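# Lift glass lid off saucepan, set flat beside it

## Task

Remove the glass lid from the saucepan and lay it flat on the table next to the pan, handle pointing upward; the lid must stay on the table and stay that way once the robot lets go.

## Robot and tools

Robot: two six-joint arms, left_arm and right_arm, each ending in a parallel two-finger gripper with a wrist camera mount. Joint order per arm, used in every command row and every per-joint result list: waist (joint1), shoulder (joint2), elbow (joint3), wrist pitch (joint4), wrist yaw (joint5), wrist roll (joint6), then the gripper value.

Frames: the scene frame has its origin at table-top height midway between the nominal bases, +z up, +x out over the table, left_arm toward +y (arm names do not match image sides). Calibrated bases: left_arm at (-0.034, +0.356, 0) m, right_arm at (+0.015, -0.335, 0) m, both essentially unrotated with z up. Each arm reports end_effector_position (m) and end_effector_quat_wxyz in its own base frame; this point sits between the finger pads, about 1 cm behind the tips. Fingers point along the gripper's +z and close along its y. Reported hand poses may be off by a few cm, more at long reach.

Command row (shared by execute_actions and move): one flat list of 14 numbers, each in [-1, 1]: left_arm's six joint values and its opening, then right_arm's six and its opening. Joint values are offsets, not poses: they count from the Joint targets in force when the action or move starts (not from the previous row), scaled so 1.0 equals 2.811 rad for waist and shoulder, 2.53 elbow, 2.575 wrist pitch, 8.12 wrist yaw, 9.528 wrist roll. Sending 0 for an arm's joints re-commands its current targets. The opening is absolute: +1 fully open, -1 shut; intermediate values aim the fingers to where grip_measured reads that number. Always resend the idle gripper's current command, since 0 is a real command (half open).

Joint ranges (rad): waist -2.880..2.880, shoulder 0.000..3.142, elbow 0.000..3.019, wrist pitch -1.693..1.571, wrist yaw -1.571..1.571, wrist roll -2.094..2.094. True ends may differ by up to 0.084 rad. An action asking a joint to go more than 0.084 rad outside its range is rejected for both arms; if the first action of a call fails this against the last reported state, or any action is malformed, the whole call is rejected. Joints pushed into a real end stop there and the result may say "joint sent to its limit".

execute_actions: argument actions is a list of actions; each action is a table of up to 15 rows, one row per 1/30 s step, last row held to fill 15 steps. An empty list just reports state. cameras chooses images: omitted/null/["all"] gives all, [] none; an unknown name voids the call.

move: target is one 14-number row or a list of up to 15 rows, every row counted as offsets from the same starting Joint targets. All joints move together, so the hand follows a curve. speed is the peak rad/s of the joint travelling farthest (0.01 to 12.57, default 0.5), one value or one per target. blend (rad) rounds corners between listed targets. opening_speed (0.2 or more, scale units per second) ramps grippers; use a low value to close gently. Gripper changes in later targets are applied on arrival once everything rests. blocking=false returns after about 0.5 s while the motion continues. Each result adds a "move:" line: done, off_target (resting more than 0.035 rad from target), moving, held or fault, plus limits=held if steps were withheld. Done says nothing about contact.

wait: seconds 0 to 10; arms hold their last command, a running move continues. stop: brakes a running move. zoom_image: camera is cam_head_left or cam_head_right, region [x0, y0, x1, y1] pixels of the latest full image (896x504), at most 504x504. read_manual: section "licences" gives licence texts only. finished_scene: optional scene 1; ends permanently, so call it only once the lid rests flat, handle up, on the table and the grippers have released it.

Result lines: Joint positions (rad, then pad gap in m, 0.094 fully open) and Joint velocities ("within noise" when still); Joint targets are what the next offsets count from. grip_measured is the finger opening on the command scale, up to about 2.7 mm wide when empty and reading narrower than a squeezed part. grip_effort_nm is gripper motor effort, negative closing, with offset and friction hold-over; not a pad force. Joint torques follow the joint order, include gravity, have offsets and noise; elbow and wrist pitch readings wrap at ±28 N m. "joint command not followed" means the clearance check altered targets. Per step a joint target stays within a fixed lead of the measured angle, and targets that would jump the hand more than 110 mm are scaled back, so large motions take several actions.

Cautions: the gripper squeezes about 50-64 N per pad, so close slowly on the glass lid, ideally by its handle or rim. Avoid fast contacts, pressing past contact, letting go of a moving lid, and anything leaving the table. Never let the arms hit or grip each other. To end a push, command targets back past the measured positions. Holding loads or straining stretched arms heats motors; a MOTOR HOT line warns, and at 100 °C the arm goes limp and drops what it holds for 30-60 s. Loose objects may occasionally be nudged by outside forces.

Each tool is called after "Call:" as name([rows], argument=value, ...), one row to a line, values as JSON.

## Session

Call:
execute_actions(actions=[])

Scene clock: 0.00 s.
left_arm: end_effector_position=(+0.6969, +0.3221, +0.1604) grip_measured=+1.000 grip_effort_nm=n/a end_effector_quat_wxyz=(+0.363, -0.072, +0.809, +0.457) | right_arm: end_effector_position=(+0.5081, +0.5275, +0.2145) grip_measured=+1.000 grip_effort_nm=n/a end_effector_quat_wxyz=(+0.311, -0.192, +0.927, -0.088)
Joint positions: left_arm=[0.298 2.004 1.45 0.143 -0.647 0.554 0.094] | right_arm=[0.926 2.06 2.023 -1.137 0.54 0.406 0.094]
Joint velocities: within noise
Joint torques (N m): no reading
Heat: left arm: hottest waist 30 °C; right arm: hottest waist 29 °C.
Joint targets: left_arm=[0.298 1.989 1.483 0.156 -0.653 0.550] | right_arm=[0.926 2.050 2.057 -1.129 0.545 0.411]
Tool commands: left_gripper/opening=+1.0 right_gripper/opening=+1.0

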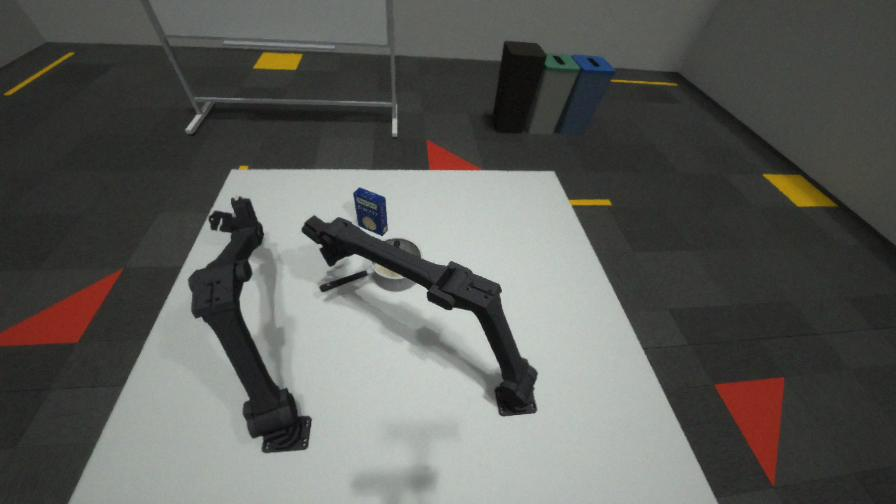

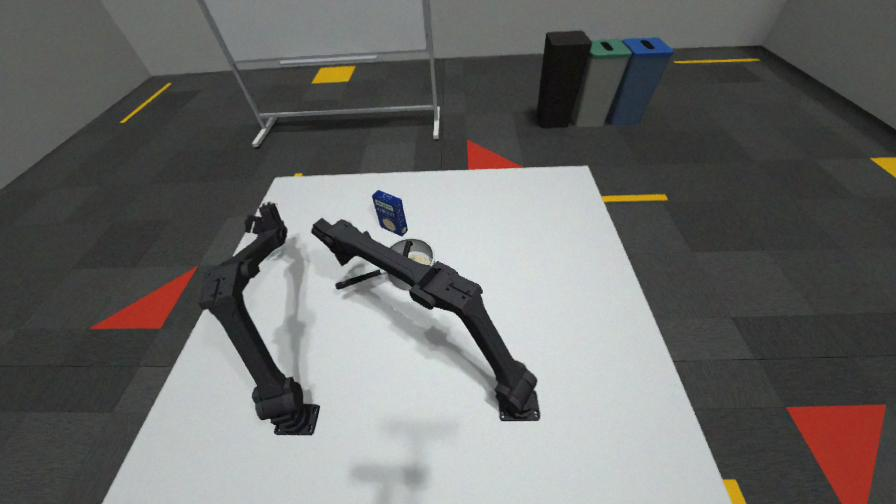

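Call:
move([
  [0,0,0,0,0,0,1,0,0,0,0.25,-0.066,-0.05,1],
  [0,0,0,0,0,0,1,-0.46,0,0,0.25,-0.066,-0.05,1],
], speed=1.0, blend=0.2)

Call:
zoom_image(camera="cam_head_left", region=[280, 160, 480, 310])

Call:
zoom_image(camera="cam_head_right", region=[300, 160, 500, 310])

Scene clock: 56.30 s.
left_arm: end_effector_position=(+0.6969, +0.3221, +0.1604) grip_measured=+1.000 grip_effort_nm=-0.012 end_effector_quat_wxyz=(+0.363, -0.072, +0.809, +0.457) | right_arm: end_effector_position=(+0.7939, -0.3069, +0.2903) grip_measured=+1.000 grip_effort_nm=0.012 end_effector_quat_wxyz=(+0.477, +0.135, +0.862, -0.106)
Joint positions: left_arm=[0.298 2.004 1.45 0.143 -0.647 0.554 0.094] | right_arm=[-0.368 2.06 2.023 -0.513 0.004 -0.06 0.094]
Joint velocities: within noise
Joint torques (N m): left_arm=[-2.02 -20.19 11.03 1.58 0.03 -0.01] | right_arm=[1.03 -22.42 11.48 2.4 -0.09 -0.18]
Heat: left arm: hottest elbow 36 °C; right arm: hottest shoulder 32 °C.
Joint targets: left_arm=[0.298 1.989 1.483 0.156 -0.653 0.550] | right_arm=[-0.367 2.050 2.057 -0.485 0.009 -0.065]
move: done

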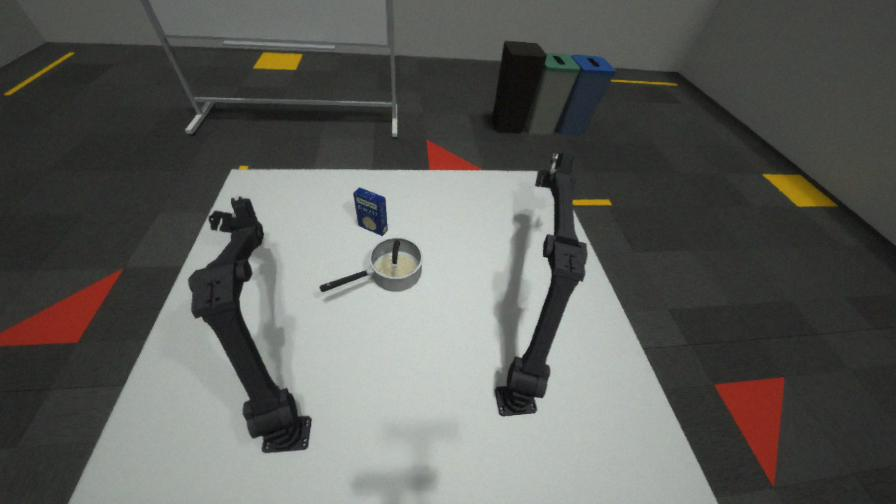

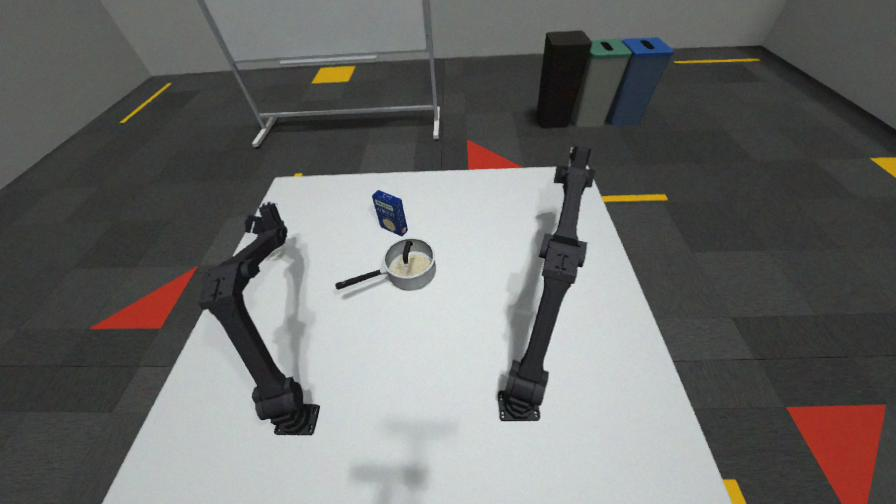

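Scaled by 2.520 from the camera's 896x504 image, which has a finer 1280x720 frame.

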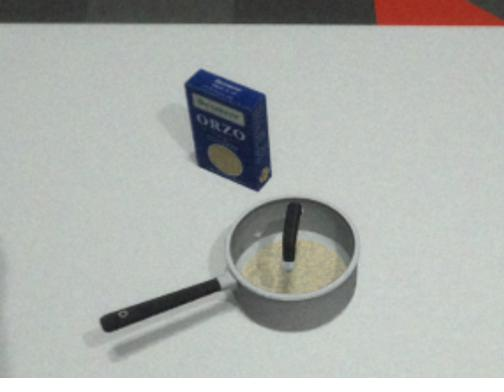

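Scaled by 2.520 from the camera's 896x504 image, which has a finer 1280x720 frame.

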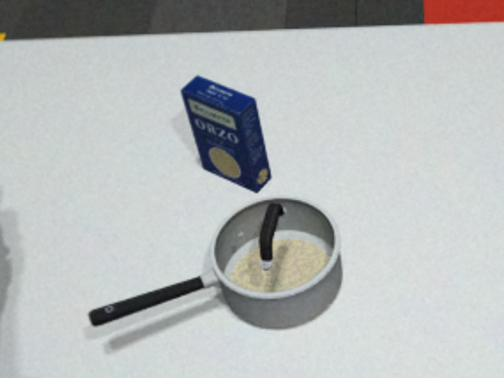

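Call:
move(target=[0,0,0,0,0,0,1,0.351,0.011,0.045,-0.433,-0.001,0.077,0.4], speed=0.9)

Call:
zoom_image(camera="cam_head_left", region=[300, 160, 500, 310])

Call:
zoom_image(camera="cam_head_right", region=[300, 160, 500, 310])

Scene clock: 153.90 s.
left_arm: end_effector_position=(+0.6969, +0.3221, +0.1604) grip_measured=+1.000 grip_effort_nm=-0.012 end_effector_quat_wxyz=(+0.363, -0.072, +0.809, +0.457) | right_arm: end_effector_position=(+0.5267, +0.3780, +0.1997) grip_measured=+0.402 grip_effort_nm=-0.066 end_effector_quat_wxyz=(+0.005, +0.015, +1.000, +0.006)
Joint positions: left_arm=[0.298 2.004 1.45 0.143 -0.647 0.554 0.094] | right_arm=[0.622 2.071 2.111 -1.595 -0.005 0.652 0.066]
Joint velocities: within noise
Joint torques (N m): left_arm=[-1.9 -20.07 11.02 1.61 0.02 -0.01] | right_arm=[-0.62 -19.02 12.26 -0.4 0.05 0.02]
Heat: left arm: hottest elbow 38 °C; right arm: hottest shoulder 37 °C.
Joint targets: left_arm=[0.298 1.989 1.483 0.156 -0.653 0.550] | right_arm=[0.619 2.081 2.171 -1.600 0.001 0.668]
move: off_target (right_arm); right_arm: the elbow is farthest, 0.060 rad from its target

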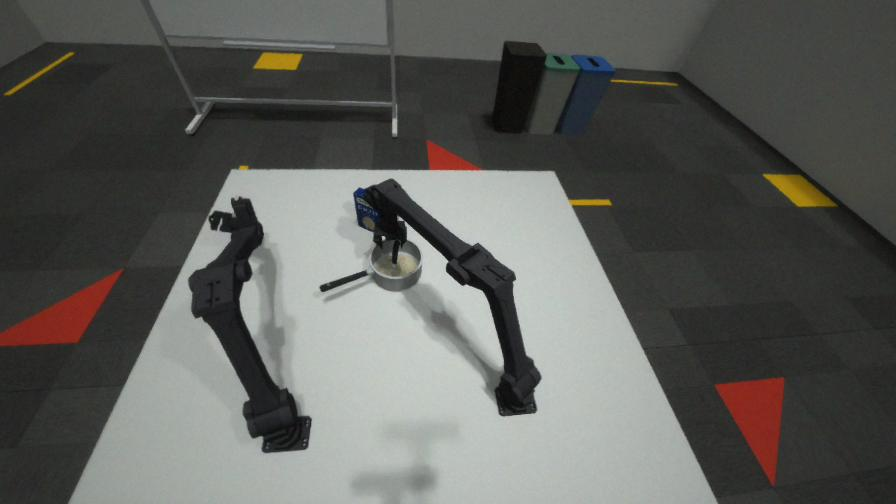

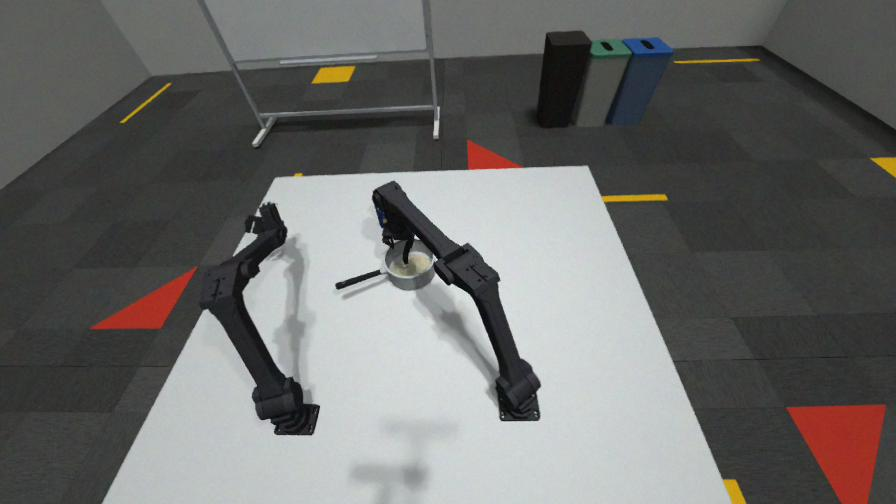

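Scaled by 2.520 from the camera's 896x504 image, which has a finer 1280x720 frame.

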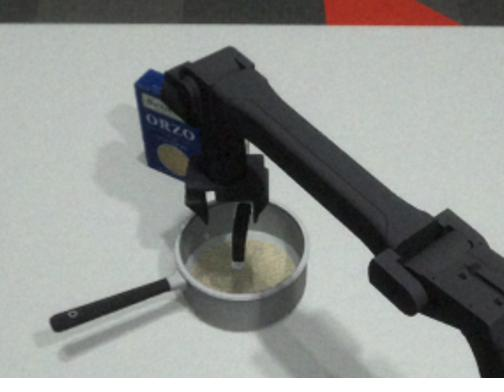

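Scaled by 2.520 from the camera's 896x504 image, which has a finer 1280x720 frame.

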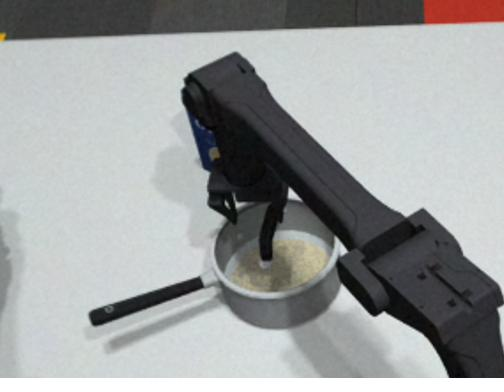

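Call:
move(target=[0,0,0,0,0,0,1,-0.0249,0.0608,0.0826,-0.0233,0,-0.0071,0.4], speed=0.4)

Call:
zoom_image(camera="cam_head_left", region=[340, 190, 460, 310])

Call:
zoom_image(camera="cam_head_right", region=[340, 190, 460, 310])

Scene clock: 196.43 s.
left_arm: end_effector_position=(+0.6969, +0.3221, +0.1604) grip_measured=+1.000 grip_effort_nm=-0.007 end_effector_quat_wxyz=(+0.363, -0.072, +0.809, +0.457) | right_arm: end_effector_position=(+0.5884, +0.3623, +0.1616) grip_measured=+0.402 grip_effort_nm=-0.066 end_effector_quat_wxyz=(-0.008, +0.028, +1.000, -0.002)
Joint positions: left_arm=[0.298 2.004 1.45 0.143 -0.647 0.554 0.094] | right_arm=[0.551 2.255 2.324 -1.655 -0.005 0.607 0.066]
Joint velocities: within noise
Joint torques (N m): left_arm=[-1.85 -20.13 11 1.61 0.03 -0.02] | right_arm=[0.32 -22.18 12 -0.38 0.04 -0.25]
Heat: left arm: hottest elbow 38 °C; right arm: hottest elbow 37 °C.
Joint targets: left_arm=[0.298 1.989 1.483 0.156 -0.653 0.550] | right_arm=[0.549 2.252 2.380 -1.660 0.001 0.601]
move: off_target (right_arm); right_arm: the elbow is farthest, 0.056 rad from its target

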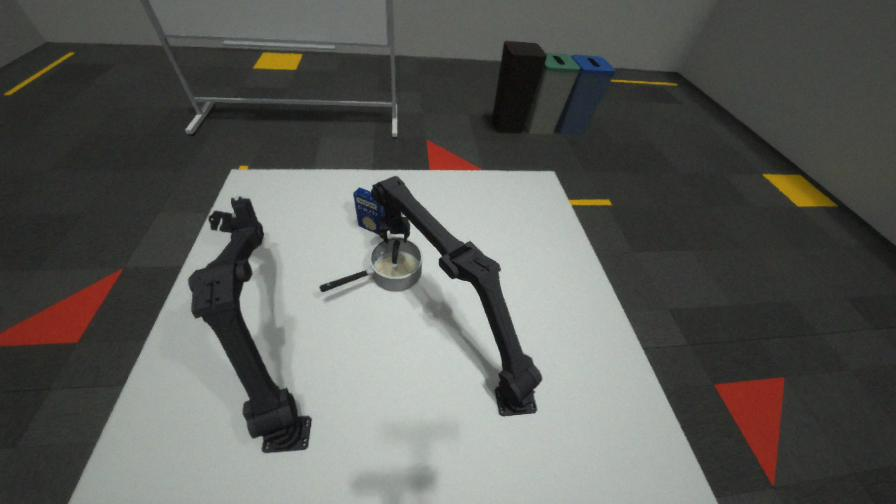

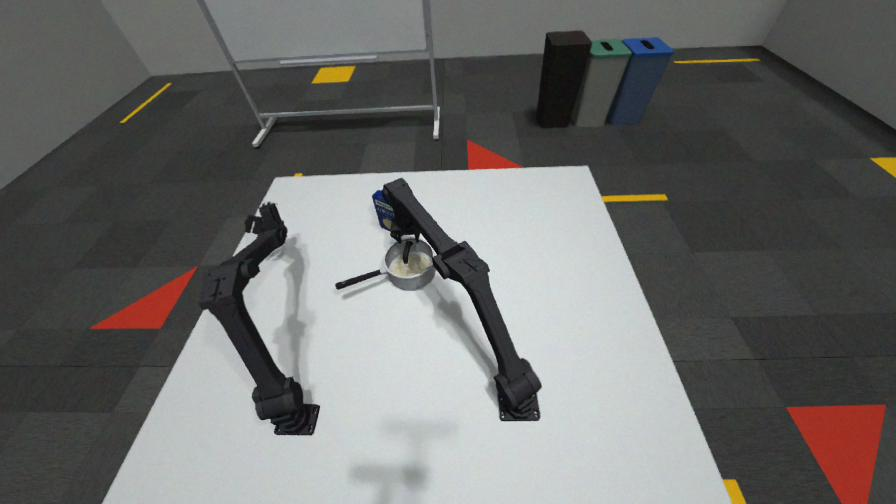

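Scaled by 4.200 from the camera's 896x504 image, which has a finer 1280x720 frame.

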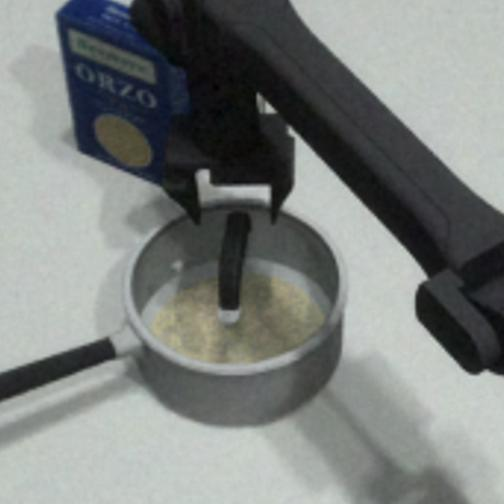

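Scaled by 4.200 from the camera's 896x504 image, which has a finer 1280x720 frame.

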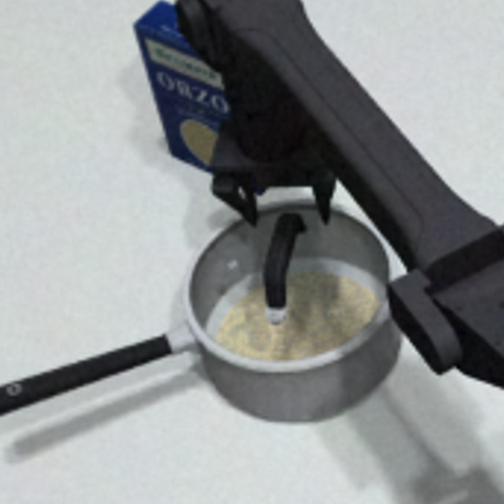

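Call:
move(target=[0,0,0,0,0,0,1,-0.0021,0.0059,-0.0292,0.0431,0,-0.001,0.4], speed=0.15)

Call:
zoom_image(camera="cam_head_left", region=[350, 200, 440, 290])

Call:
zoom_image(camera="cam_head_right", region=[365, 200, 455, 290])

Scene clock: 222.63 s.
left_arm: end_effector_position=(+0.6969, +0.3221, +0.1604) grip_measured=+1.000 grip_effort_nm=-0.012 end_effector_quat_wxyz=(+0.363, -0.072, +0.809, +0.457) | right_arm: end_effector_position=(+0.6006, +0.3736, +0.1510) grip_measured=+0.402 grip_effort_nm=-0.066 end_effector_quat_wxyz=(+0.018, +0.023, +0.999, +0.015)
Joint positions: left_arm=[0.298 2.004 1.45 0.143 -0.647 0.554 0.094] | right_arm=[0.556 2.258 2.301 -1.568 -0.005 0.601 0.066]
Joint velocities: within noise
Joint torques (N m): left_arm=[-1.9 -20.07 10.99 1.62 0.03 -0.01] | right_arm=[-0.5 -21.54 8.03 0.51 0.06 -0.22]
Heat: left arm: hottest elbow 38 °C; right arm: hottest shoulder 36 °C.
Joint targets: left_arm=[0.298 1.989 1.483 0.156 -0.653 0.550] | right_arm=[0.543 2.269 2.306 -1.549 0.001 0.591]
move: done

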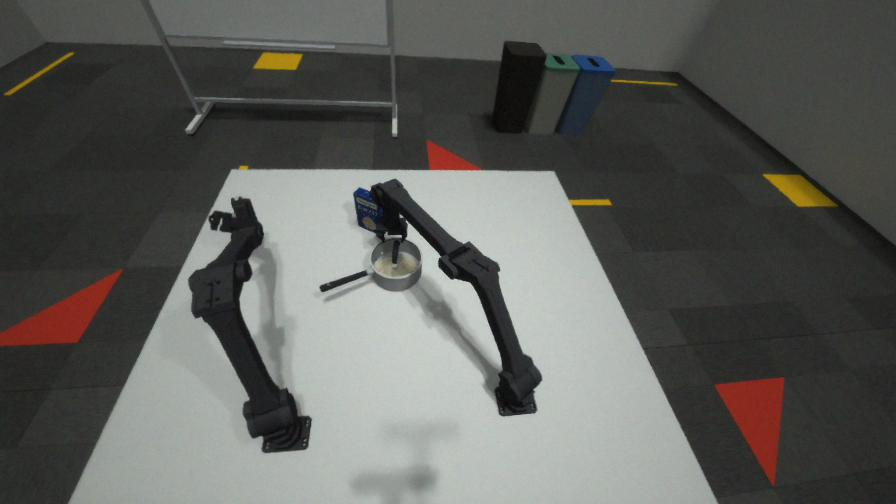

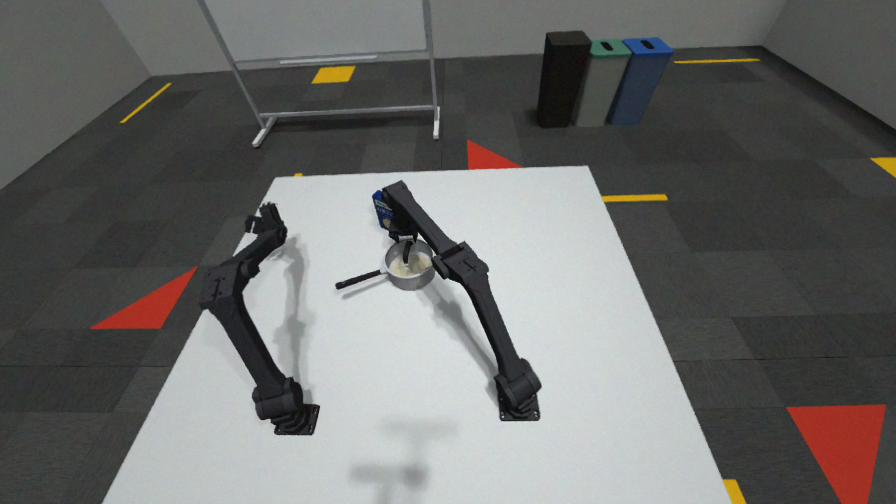

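Scaled by 5.600 from the camera's 896x504 image, which has a finer 1280x720 frame.

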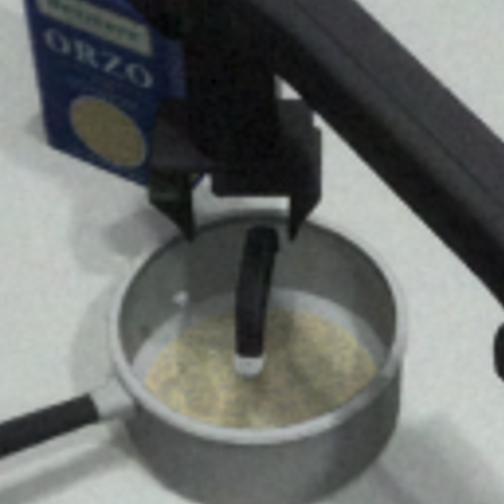

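Scaled by 5.600 from the camera's 896x504 image, which has a finer 1280x720 frame.

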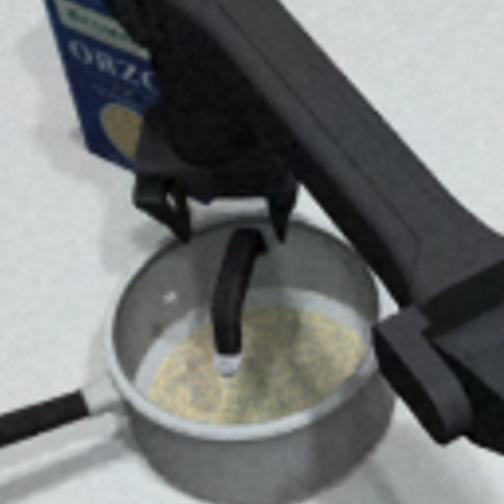

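Call:
move(target=[0,0,0,0,0,0,1,-0.0045,0.005,-0.0202,0.004,0,-0.001,0.4], speed=0.15)

Call:
zoom_image(camera="cam_head_left", region=[350, 200, 440, 290])

Call:
zoom_image(camera="cam_head_right", region=[365, 200, 455, 290])

Scene clock: 241.87 s.
left_arm: end_effector_position=(+0.6969, +0.3221, +0.1604) grip_measured=+1.000 grip_effort_nm=-0.007 end_effector_quat_wxyz=(+0.363, -0.072, +0.809, +0.457) | right_arm: end_effector_position=(+0.6018, +0.3693, +0.1453) grip_measured=+0.402 grip_effort_nm=-0.066 end_effector_quat_wxyz=(+0.021, +0.017, +1.000, +0.009)
Joint positions: left_arm=[0.298 2.004 1.45 0.143 -0.647 0.554 0.094] | right_arm=[0.553 2.253 2.278 -1.551 0.007 0.586 0.066]
Joint velocities: within noise
Joint torques (N m): left_arm=[-1.96 -20.25 11.02 1.58 0.03 -0.01] | right_arm=[-1.03 -19.72 6.02 0.38 -0.01 -0.16]
Heat: left arm: hottest elbow 39 °C; right arm: hottest shoulder 35 °C.
Joint targets: left_arm=[0.298 1.989 1.483 0.156 -0.653 0.550] | right_arm=[0.531 2.283 2.255 -1.539 0.001 0.581]
move: done

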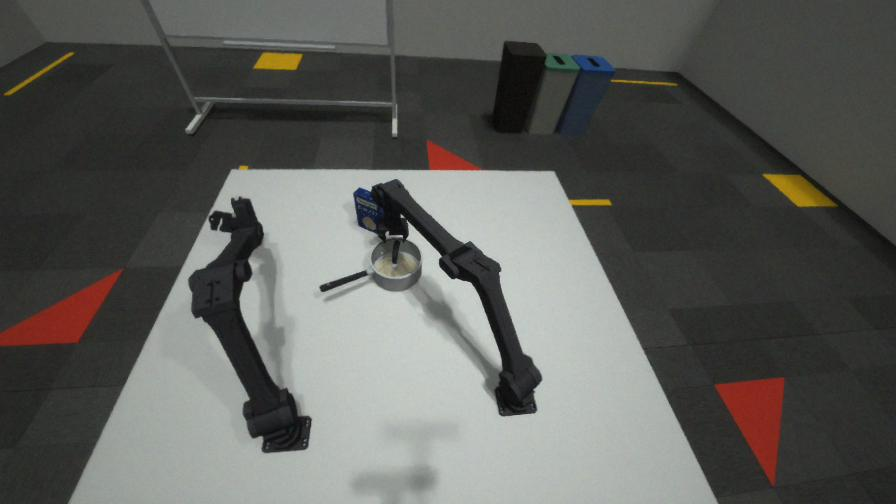

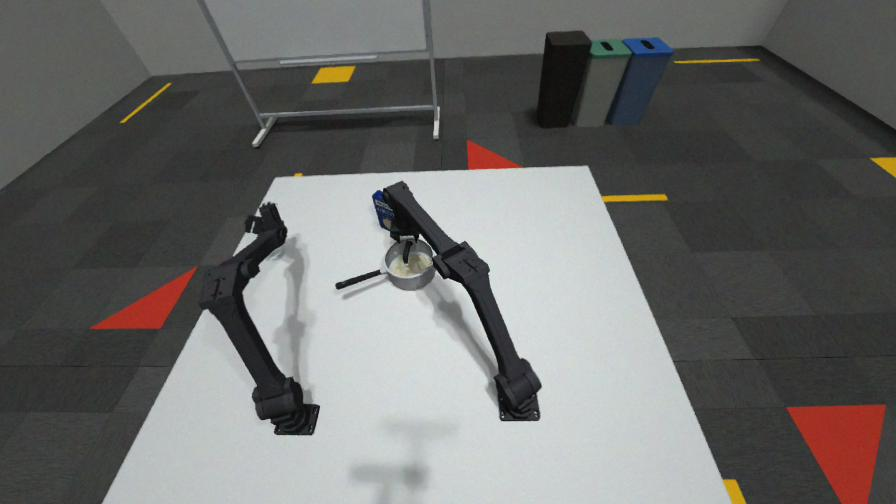

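Scaled by 5.600 from the camera's 896x504 image, which has a finer 1280x720 frame.

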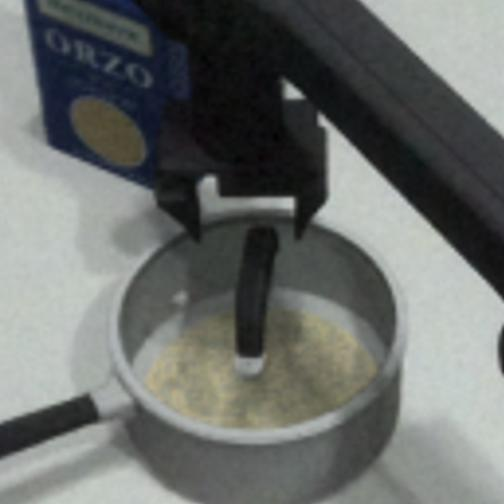

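Scaled by 5.600 from the camera's 896x504 image, which has a finer 1280x720 frame.

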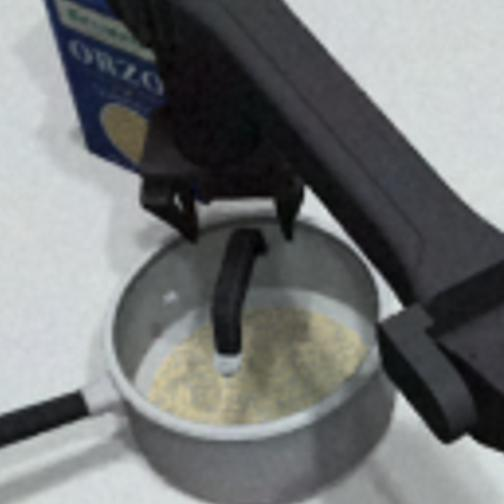

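Call:
move([
  [0,0,0,0,0,0,1,0.0071,-0.0117,0.0415,-0.035,0,0.001,0.4],
  [0,0,0,0,0,0,1,0.0242,-0.0694,-0.0751,-0.001,0,0.0066,0.4],
], speed=0.25)

Call:
zoom_image(camera="cam_head_left", region=[350, 200, 440, 290])

Call:
zoom_image(camera="cam_head_right", region=[365, 200, 455, 290])

Scene clock: 284.63 s.
left_arm: end_effector_position=(+0.6969, +0.3221, +0.1604) grip_measured=+1.000 grip_effort_nm=-0.007 end_effector_quat_wxyz=(+0.363, -0.072, +0.809, +0.457) | right_arm: end_effector_position=(+0.5413, +0.3552, +0.1576) grip_measured=+0.402 grip_effort_nm=-0.056 end_effector_quat_wxyz=(-0.015, +0.025, +1.000, -0.008)
Joint positions: left_arm=[0.298 2.004 1.45 0.143 -0.647 0.554 0.094] | right_arm=[0.58 2.109 2.063 -1.559 -0.003 0.63 0.066]
Joint velocities: within noise
Joint torques (N m): left_arm=[-1.85 -20.25 10.99 1.58 0.02 -0.01] | right_arm=[1.85 -22.24 7.69 0.57 0 0.03]
Heat: left arm: hottest elbow 39 °C; right arm: hottest shoulder 34 °C.
Joint targets: left_arm=[0.298 1.989 1.483 0.156 -0.653 0.550] | right_arm=[0.599 2.088 2.065 -1.541 0.001 0.644]
move: done

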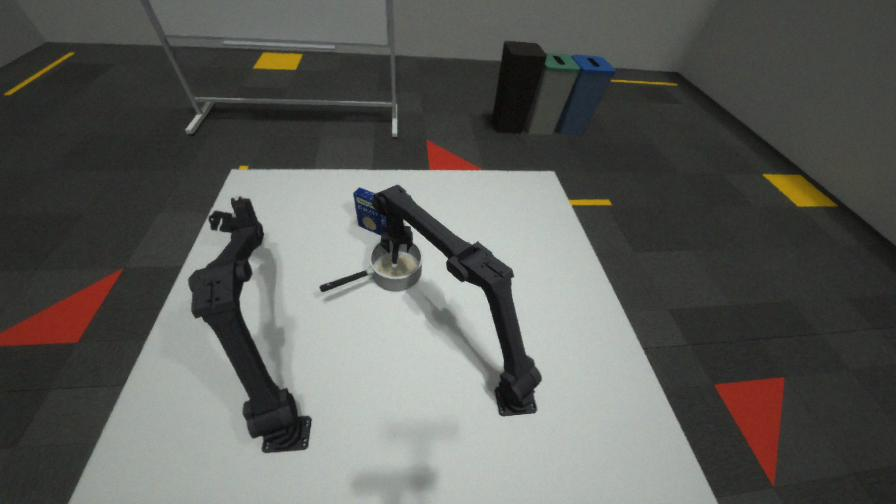

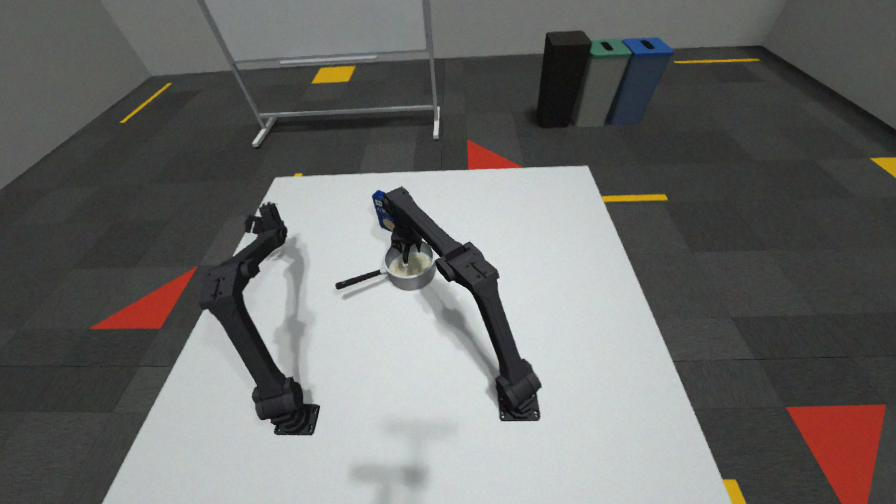

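Scaled by 5.600 from the camera's 896x504 image, which has a finer 1280x720 frame.

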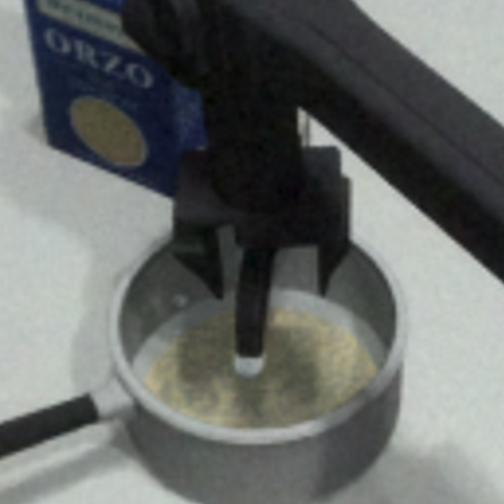

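Scaled by 5.600 from the camera's 896x504 image, which has a finer 1280x720 frame.

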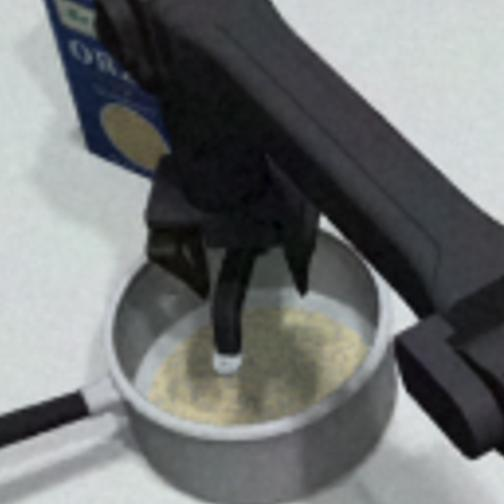

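Call:
move(target=[0,0,0,0,0,0,1,-0.0192,0.0701,0.0929,-0.0016,0,-0.0057,0.4], speed=0.25)

Call:
zoom_image(camera="cam_head_left", region=[350, 200, 440, 290])

Call:
zoom_image(camera="cam_head_right", region=[365, 200, 455, 290])

Scene clock: 323.60 s.
left_arm: end_effector_position=(+0.6969, +0.3221, +0.1604) grip_measured=+1.000 grip_effort_nm=-0.007 end_effector_quat_wxyz=(+0.363, -0.072, +0.809, +0.457) | right_arm: end_effector_position=(+0.5972, +0.3665, +0.1482) grip_measured=+0.401 grip_effort_nm=-0.056 end_effector_quat_wxyz=(+0.017, +0.021, +1.000, +0.006)
Joint positions: left_arm=[0.298 2.004 1.45 0.143 -0.647 0.554 0.094] | right_arm=[0.553 2.241 2.264 -1.559 0.007 0.595 0.066]
Joint velocities: within noise
Joint torques (N m): left_arm=[-1.96 -20.07 11.03 1.59 0.03 -0.01] | right_arm=[-0.32 -18.2 10.55 0.32 -0.02 -0.21]
Heat: left arm: hottest elbow 39 °C; right arm: hottest shoulder 38 °C.
Joint targets: left_arm=[0.298 1.989 1.483 0.156 -0.653 0.550] | right_arm=[0.545 2.285 2.300 -1.545 0.001 0.590]
move: off_target (right_arm); right_arm: the shoulder is farthest, 0.044 rad from its target

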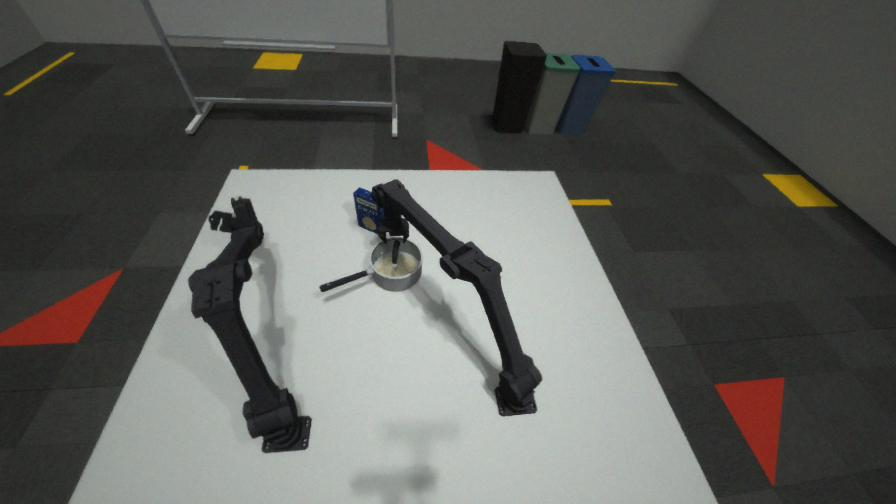

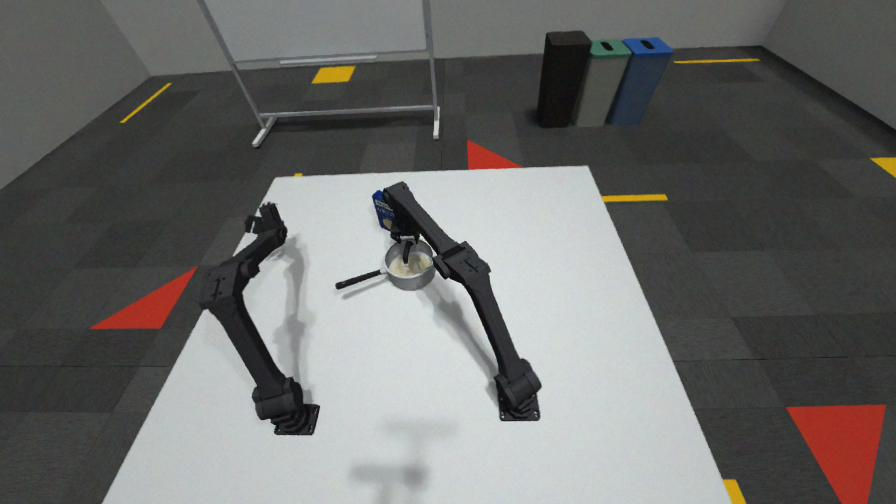

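Scaled by 5.600 from the camera's 896x504 image, which has a finer 1280x720 frame.

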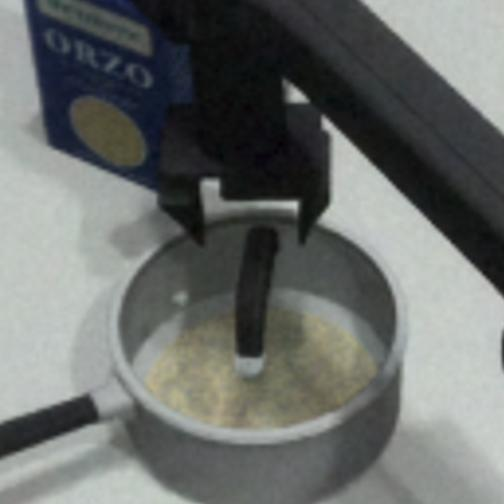

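Scaled by 5.600 from the camera's 896x504 image, which has a finer 1280x720 frame.

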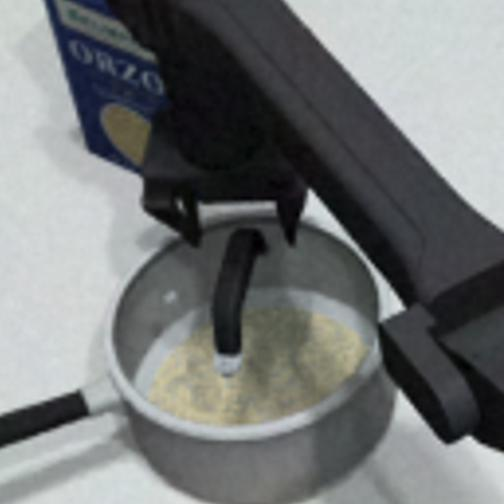

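Call:
move([
  [0,0,0,0,0,0,1,0.004,-0.0302,0,-0.0214,0,0.001,0.4],
  [0,0,0,0,0,0,1,0.0245,-0.0783,-0.1028,0.0117,0,0.0077,0.4],
], speed=0.25)

Call:
zoom_image(camera="cam_head_left", region=[350, 200, 440, 290])

Call:
zoom_image(camera="cam_head_right", region=[365, 200, 455, 290])

Scene clock: 342.10 s.
left_arm: end_effector_position=(+0.6969, +0.3221, +0.1604) grip_measured=+1.000 grip_effort_nm=-0.002 end_effector_quat_wxyz=(+0.363, -0.072, +0.809, +0.457) | right_arm: end_effector_position=(+0.5311, +0.3686, +0.1591) grip_measured=+0.401 grip_effort_nm=-0.051 end_effector_quat_wxyz=(-0.007, +0.020, +1.000, -0.003)
Joint positions: left_arm=[0.298 2.004 1.45 0.143 -0.647 0.554 0.094] | right_arm=[0.607 2.091 2.037 -1.533 -0.003 0.646 0.066]
Joint velocities: within noise
Joint torques (N m): left_arm=[-1.96 -20.19 11.02 1.59 0.03 -0.01] | right_arm=[1.49 -21.66 7.8 0.29 -0.01 0.01]
Heat: left arm: hottest elbow 39 °C; right arm: hottest shoulder 38 °C.
Joint targets: left_arm=[0.298 1.989 1.483 0.156 -0.653 0.550] | right_arm=[0.614 2.065 2.040 -1.515 0.001 0.663]
move: done

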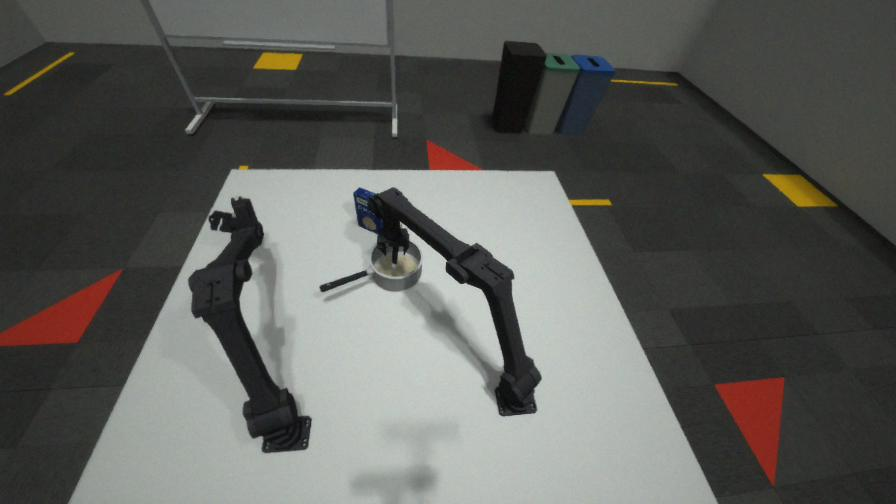

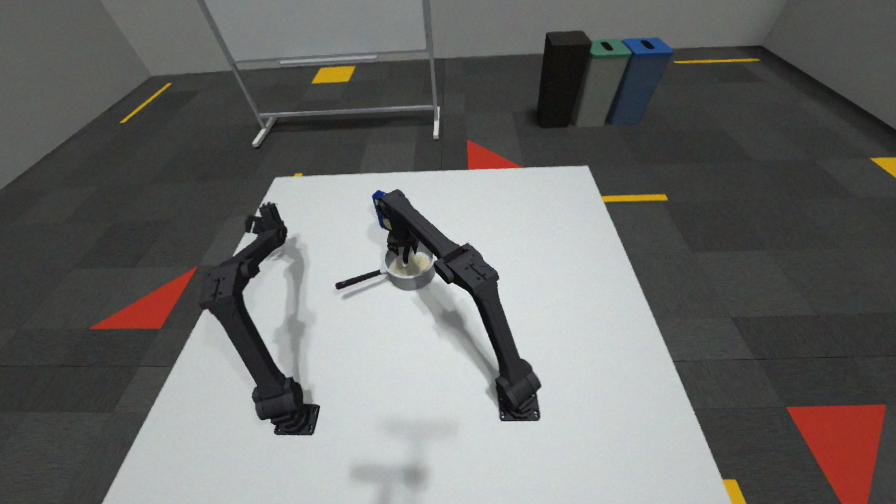

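Scaled by 5.600 from the camera's 896x504 image, which has a finer 1280x720 frame.

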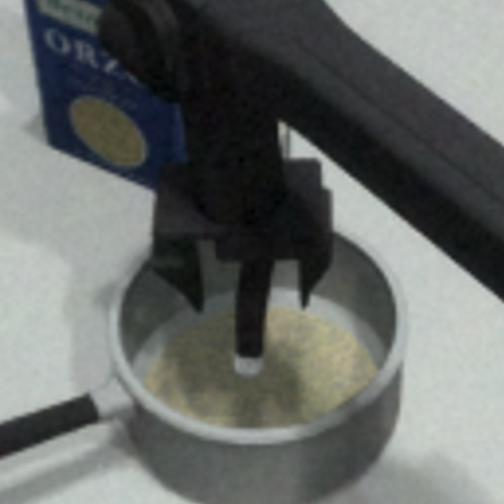

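Scaled by 5.600 from the camera's 896x504 image, which has a finer 1280x720 frame.

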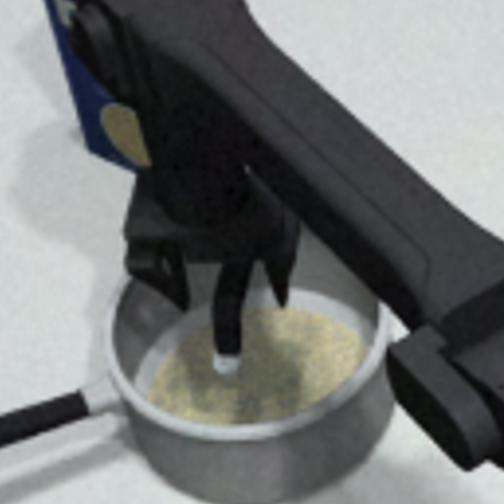

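Call:
move(target=[0,0,0,0,0,0,1,0,0,0,0,0,0,-0.5], opening_speed=0.4)

Call:
zoom_image(camera="cam_head_left", region=[350, 200, 440, 290])

Call:
zoom_image(camera="cam_head_right", region=[365, 200, 455, 290])

Scene clock: 351.30 s.
left_arm: end_effector_position=(+0.6969, +0.3221, +0.1604) grip_measured=+1.000 grip_effort_nm=-0.007 end_effector_quat_wxyz=(+0.363, -0.072, +0.809, +0.457) | right_arm: end_effector_position=(+0.5341, +0.3635, +0.1585) grip_measured=-0.498 grip_effort_nm=-0.066 end_effector_quat_wxyz=(-0.008, +0.028, +1.000, -0.004)
Joint positions: left_arm=[0.298 2.004 1.45 0.143 -0.647 0.554 0.094] | right_arm=[0.597 2.091 2.035 -1.533 -0.003 0.653 0.024]
Joint velocities: within noise
Joint torques (N m): left_arm=[-1.9 -20.13 11.03 1.58 0.02 -0.01] | right_arm=[1.08 -22.3 8.08 0.42 -0.01 0.03]
Heat: left arm: hottest elbow 39 °C; right arm: hottest shoulder 38 °C.
Joint targets: left_arm=[0.298 1.989 1.483 0.156 -0.653 0.550] | right_arm=[0.614 2.065 2.040 -1.515 0.001 0.663]
move: done

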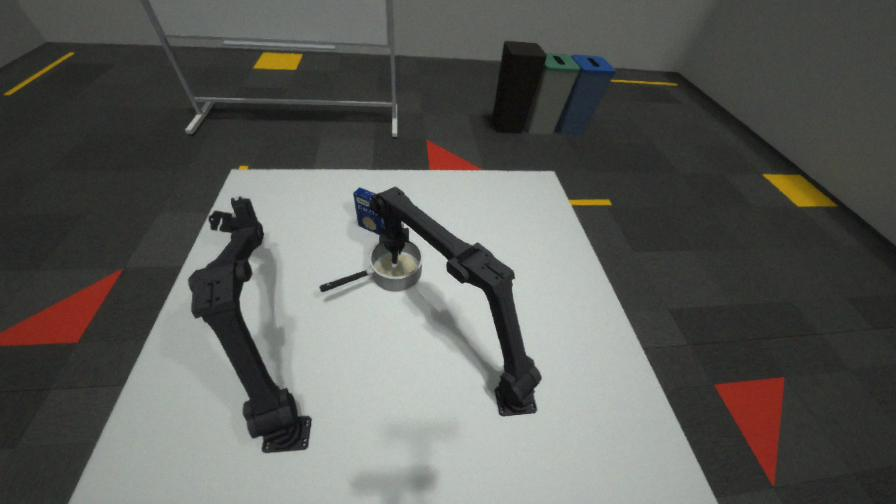

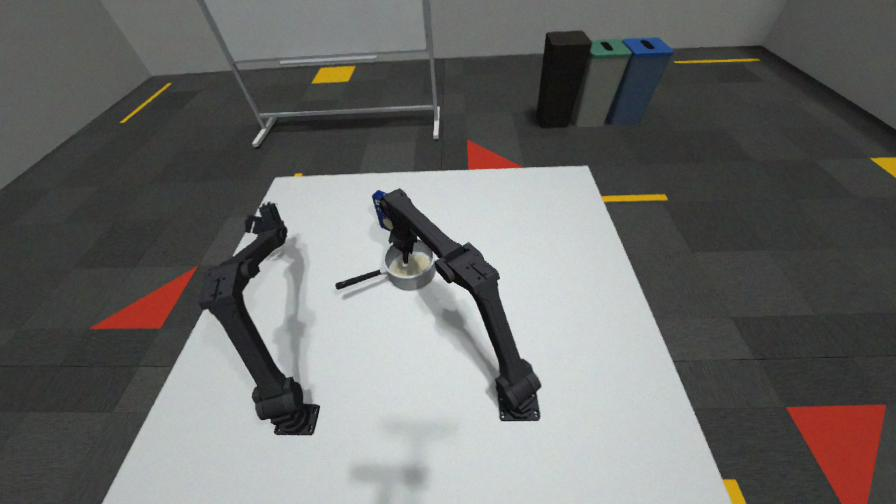

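Scaled by 5.600 from the camera's 896x504 image, which has a finer 1280x720 frame.

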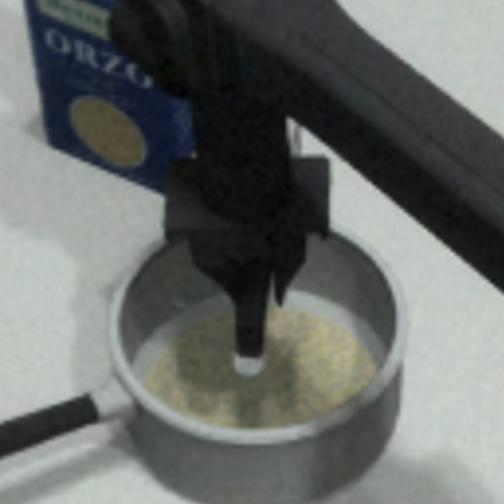

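Scaled by 5.600 from the camera's 896x504 image, which has a finer 1280x720 frame.

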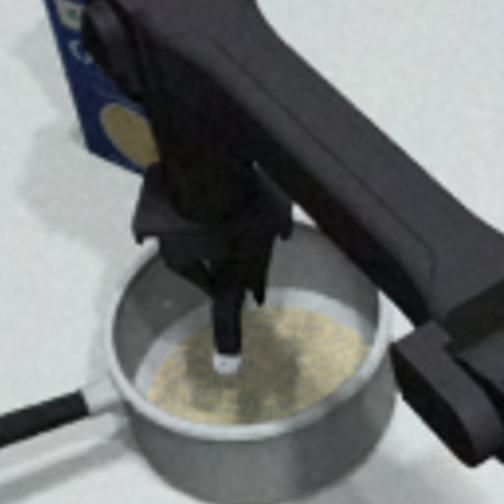

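Call:
move(target=[0,0,0,0,0,0,1,0,0,0,0,0,0,-1], opening_speed=0.4, cameras=[])

Scene clock: 358.60 s.
left_arm: end_effector_position=(+0.6969, +0.3221, +0.1604) grip_measured=+1.000 grip_effort_nm=-0.007 end_effector_quat_wxyz=(+0.363, -0.072, +0.809, +0.457) | right_arm: end_effector_position=(+0.5350, +0.3629, +0.1585) grip_measured=-0.610 grip_effort_nm=-1.009 end_effector_quat_wxyz=(-0.007, +0.030, +1.000, -0.003)
Joint positions: left_arm=[0.298 2.004 1.45 0.143 -0.647 0.554 0.094] | right_arm=[0.596 2.091 2.035 -1.531 -0.003 0.656 0.018]
Joint velocities: within noise
Joint torques (N m): left_arm=[-1.96 -20.19 11 1.59 0.03 -0.01] | right_arm=[1.32 -22.59 7.86 0.5 0.02 -0.11]
Heat: left arm: hottest elbow 39 °C; right arm: hottest shoulder 39 °C.
Joint targets: left_arm=[0.298 1.989 1.483 0.156 -0.653 0.550] | right_arm=[0.614 2.065 2.040 -1.515 0.001 0.663]
move: done
No camera images: "cameras" was empty.


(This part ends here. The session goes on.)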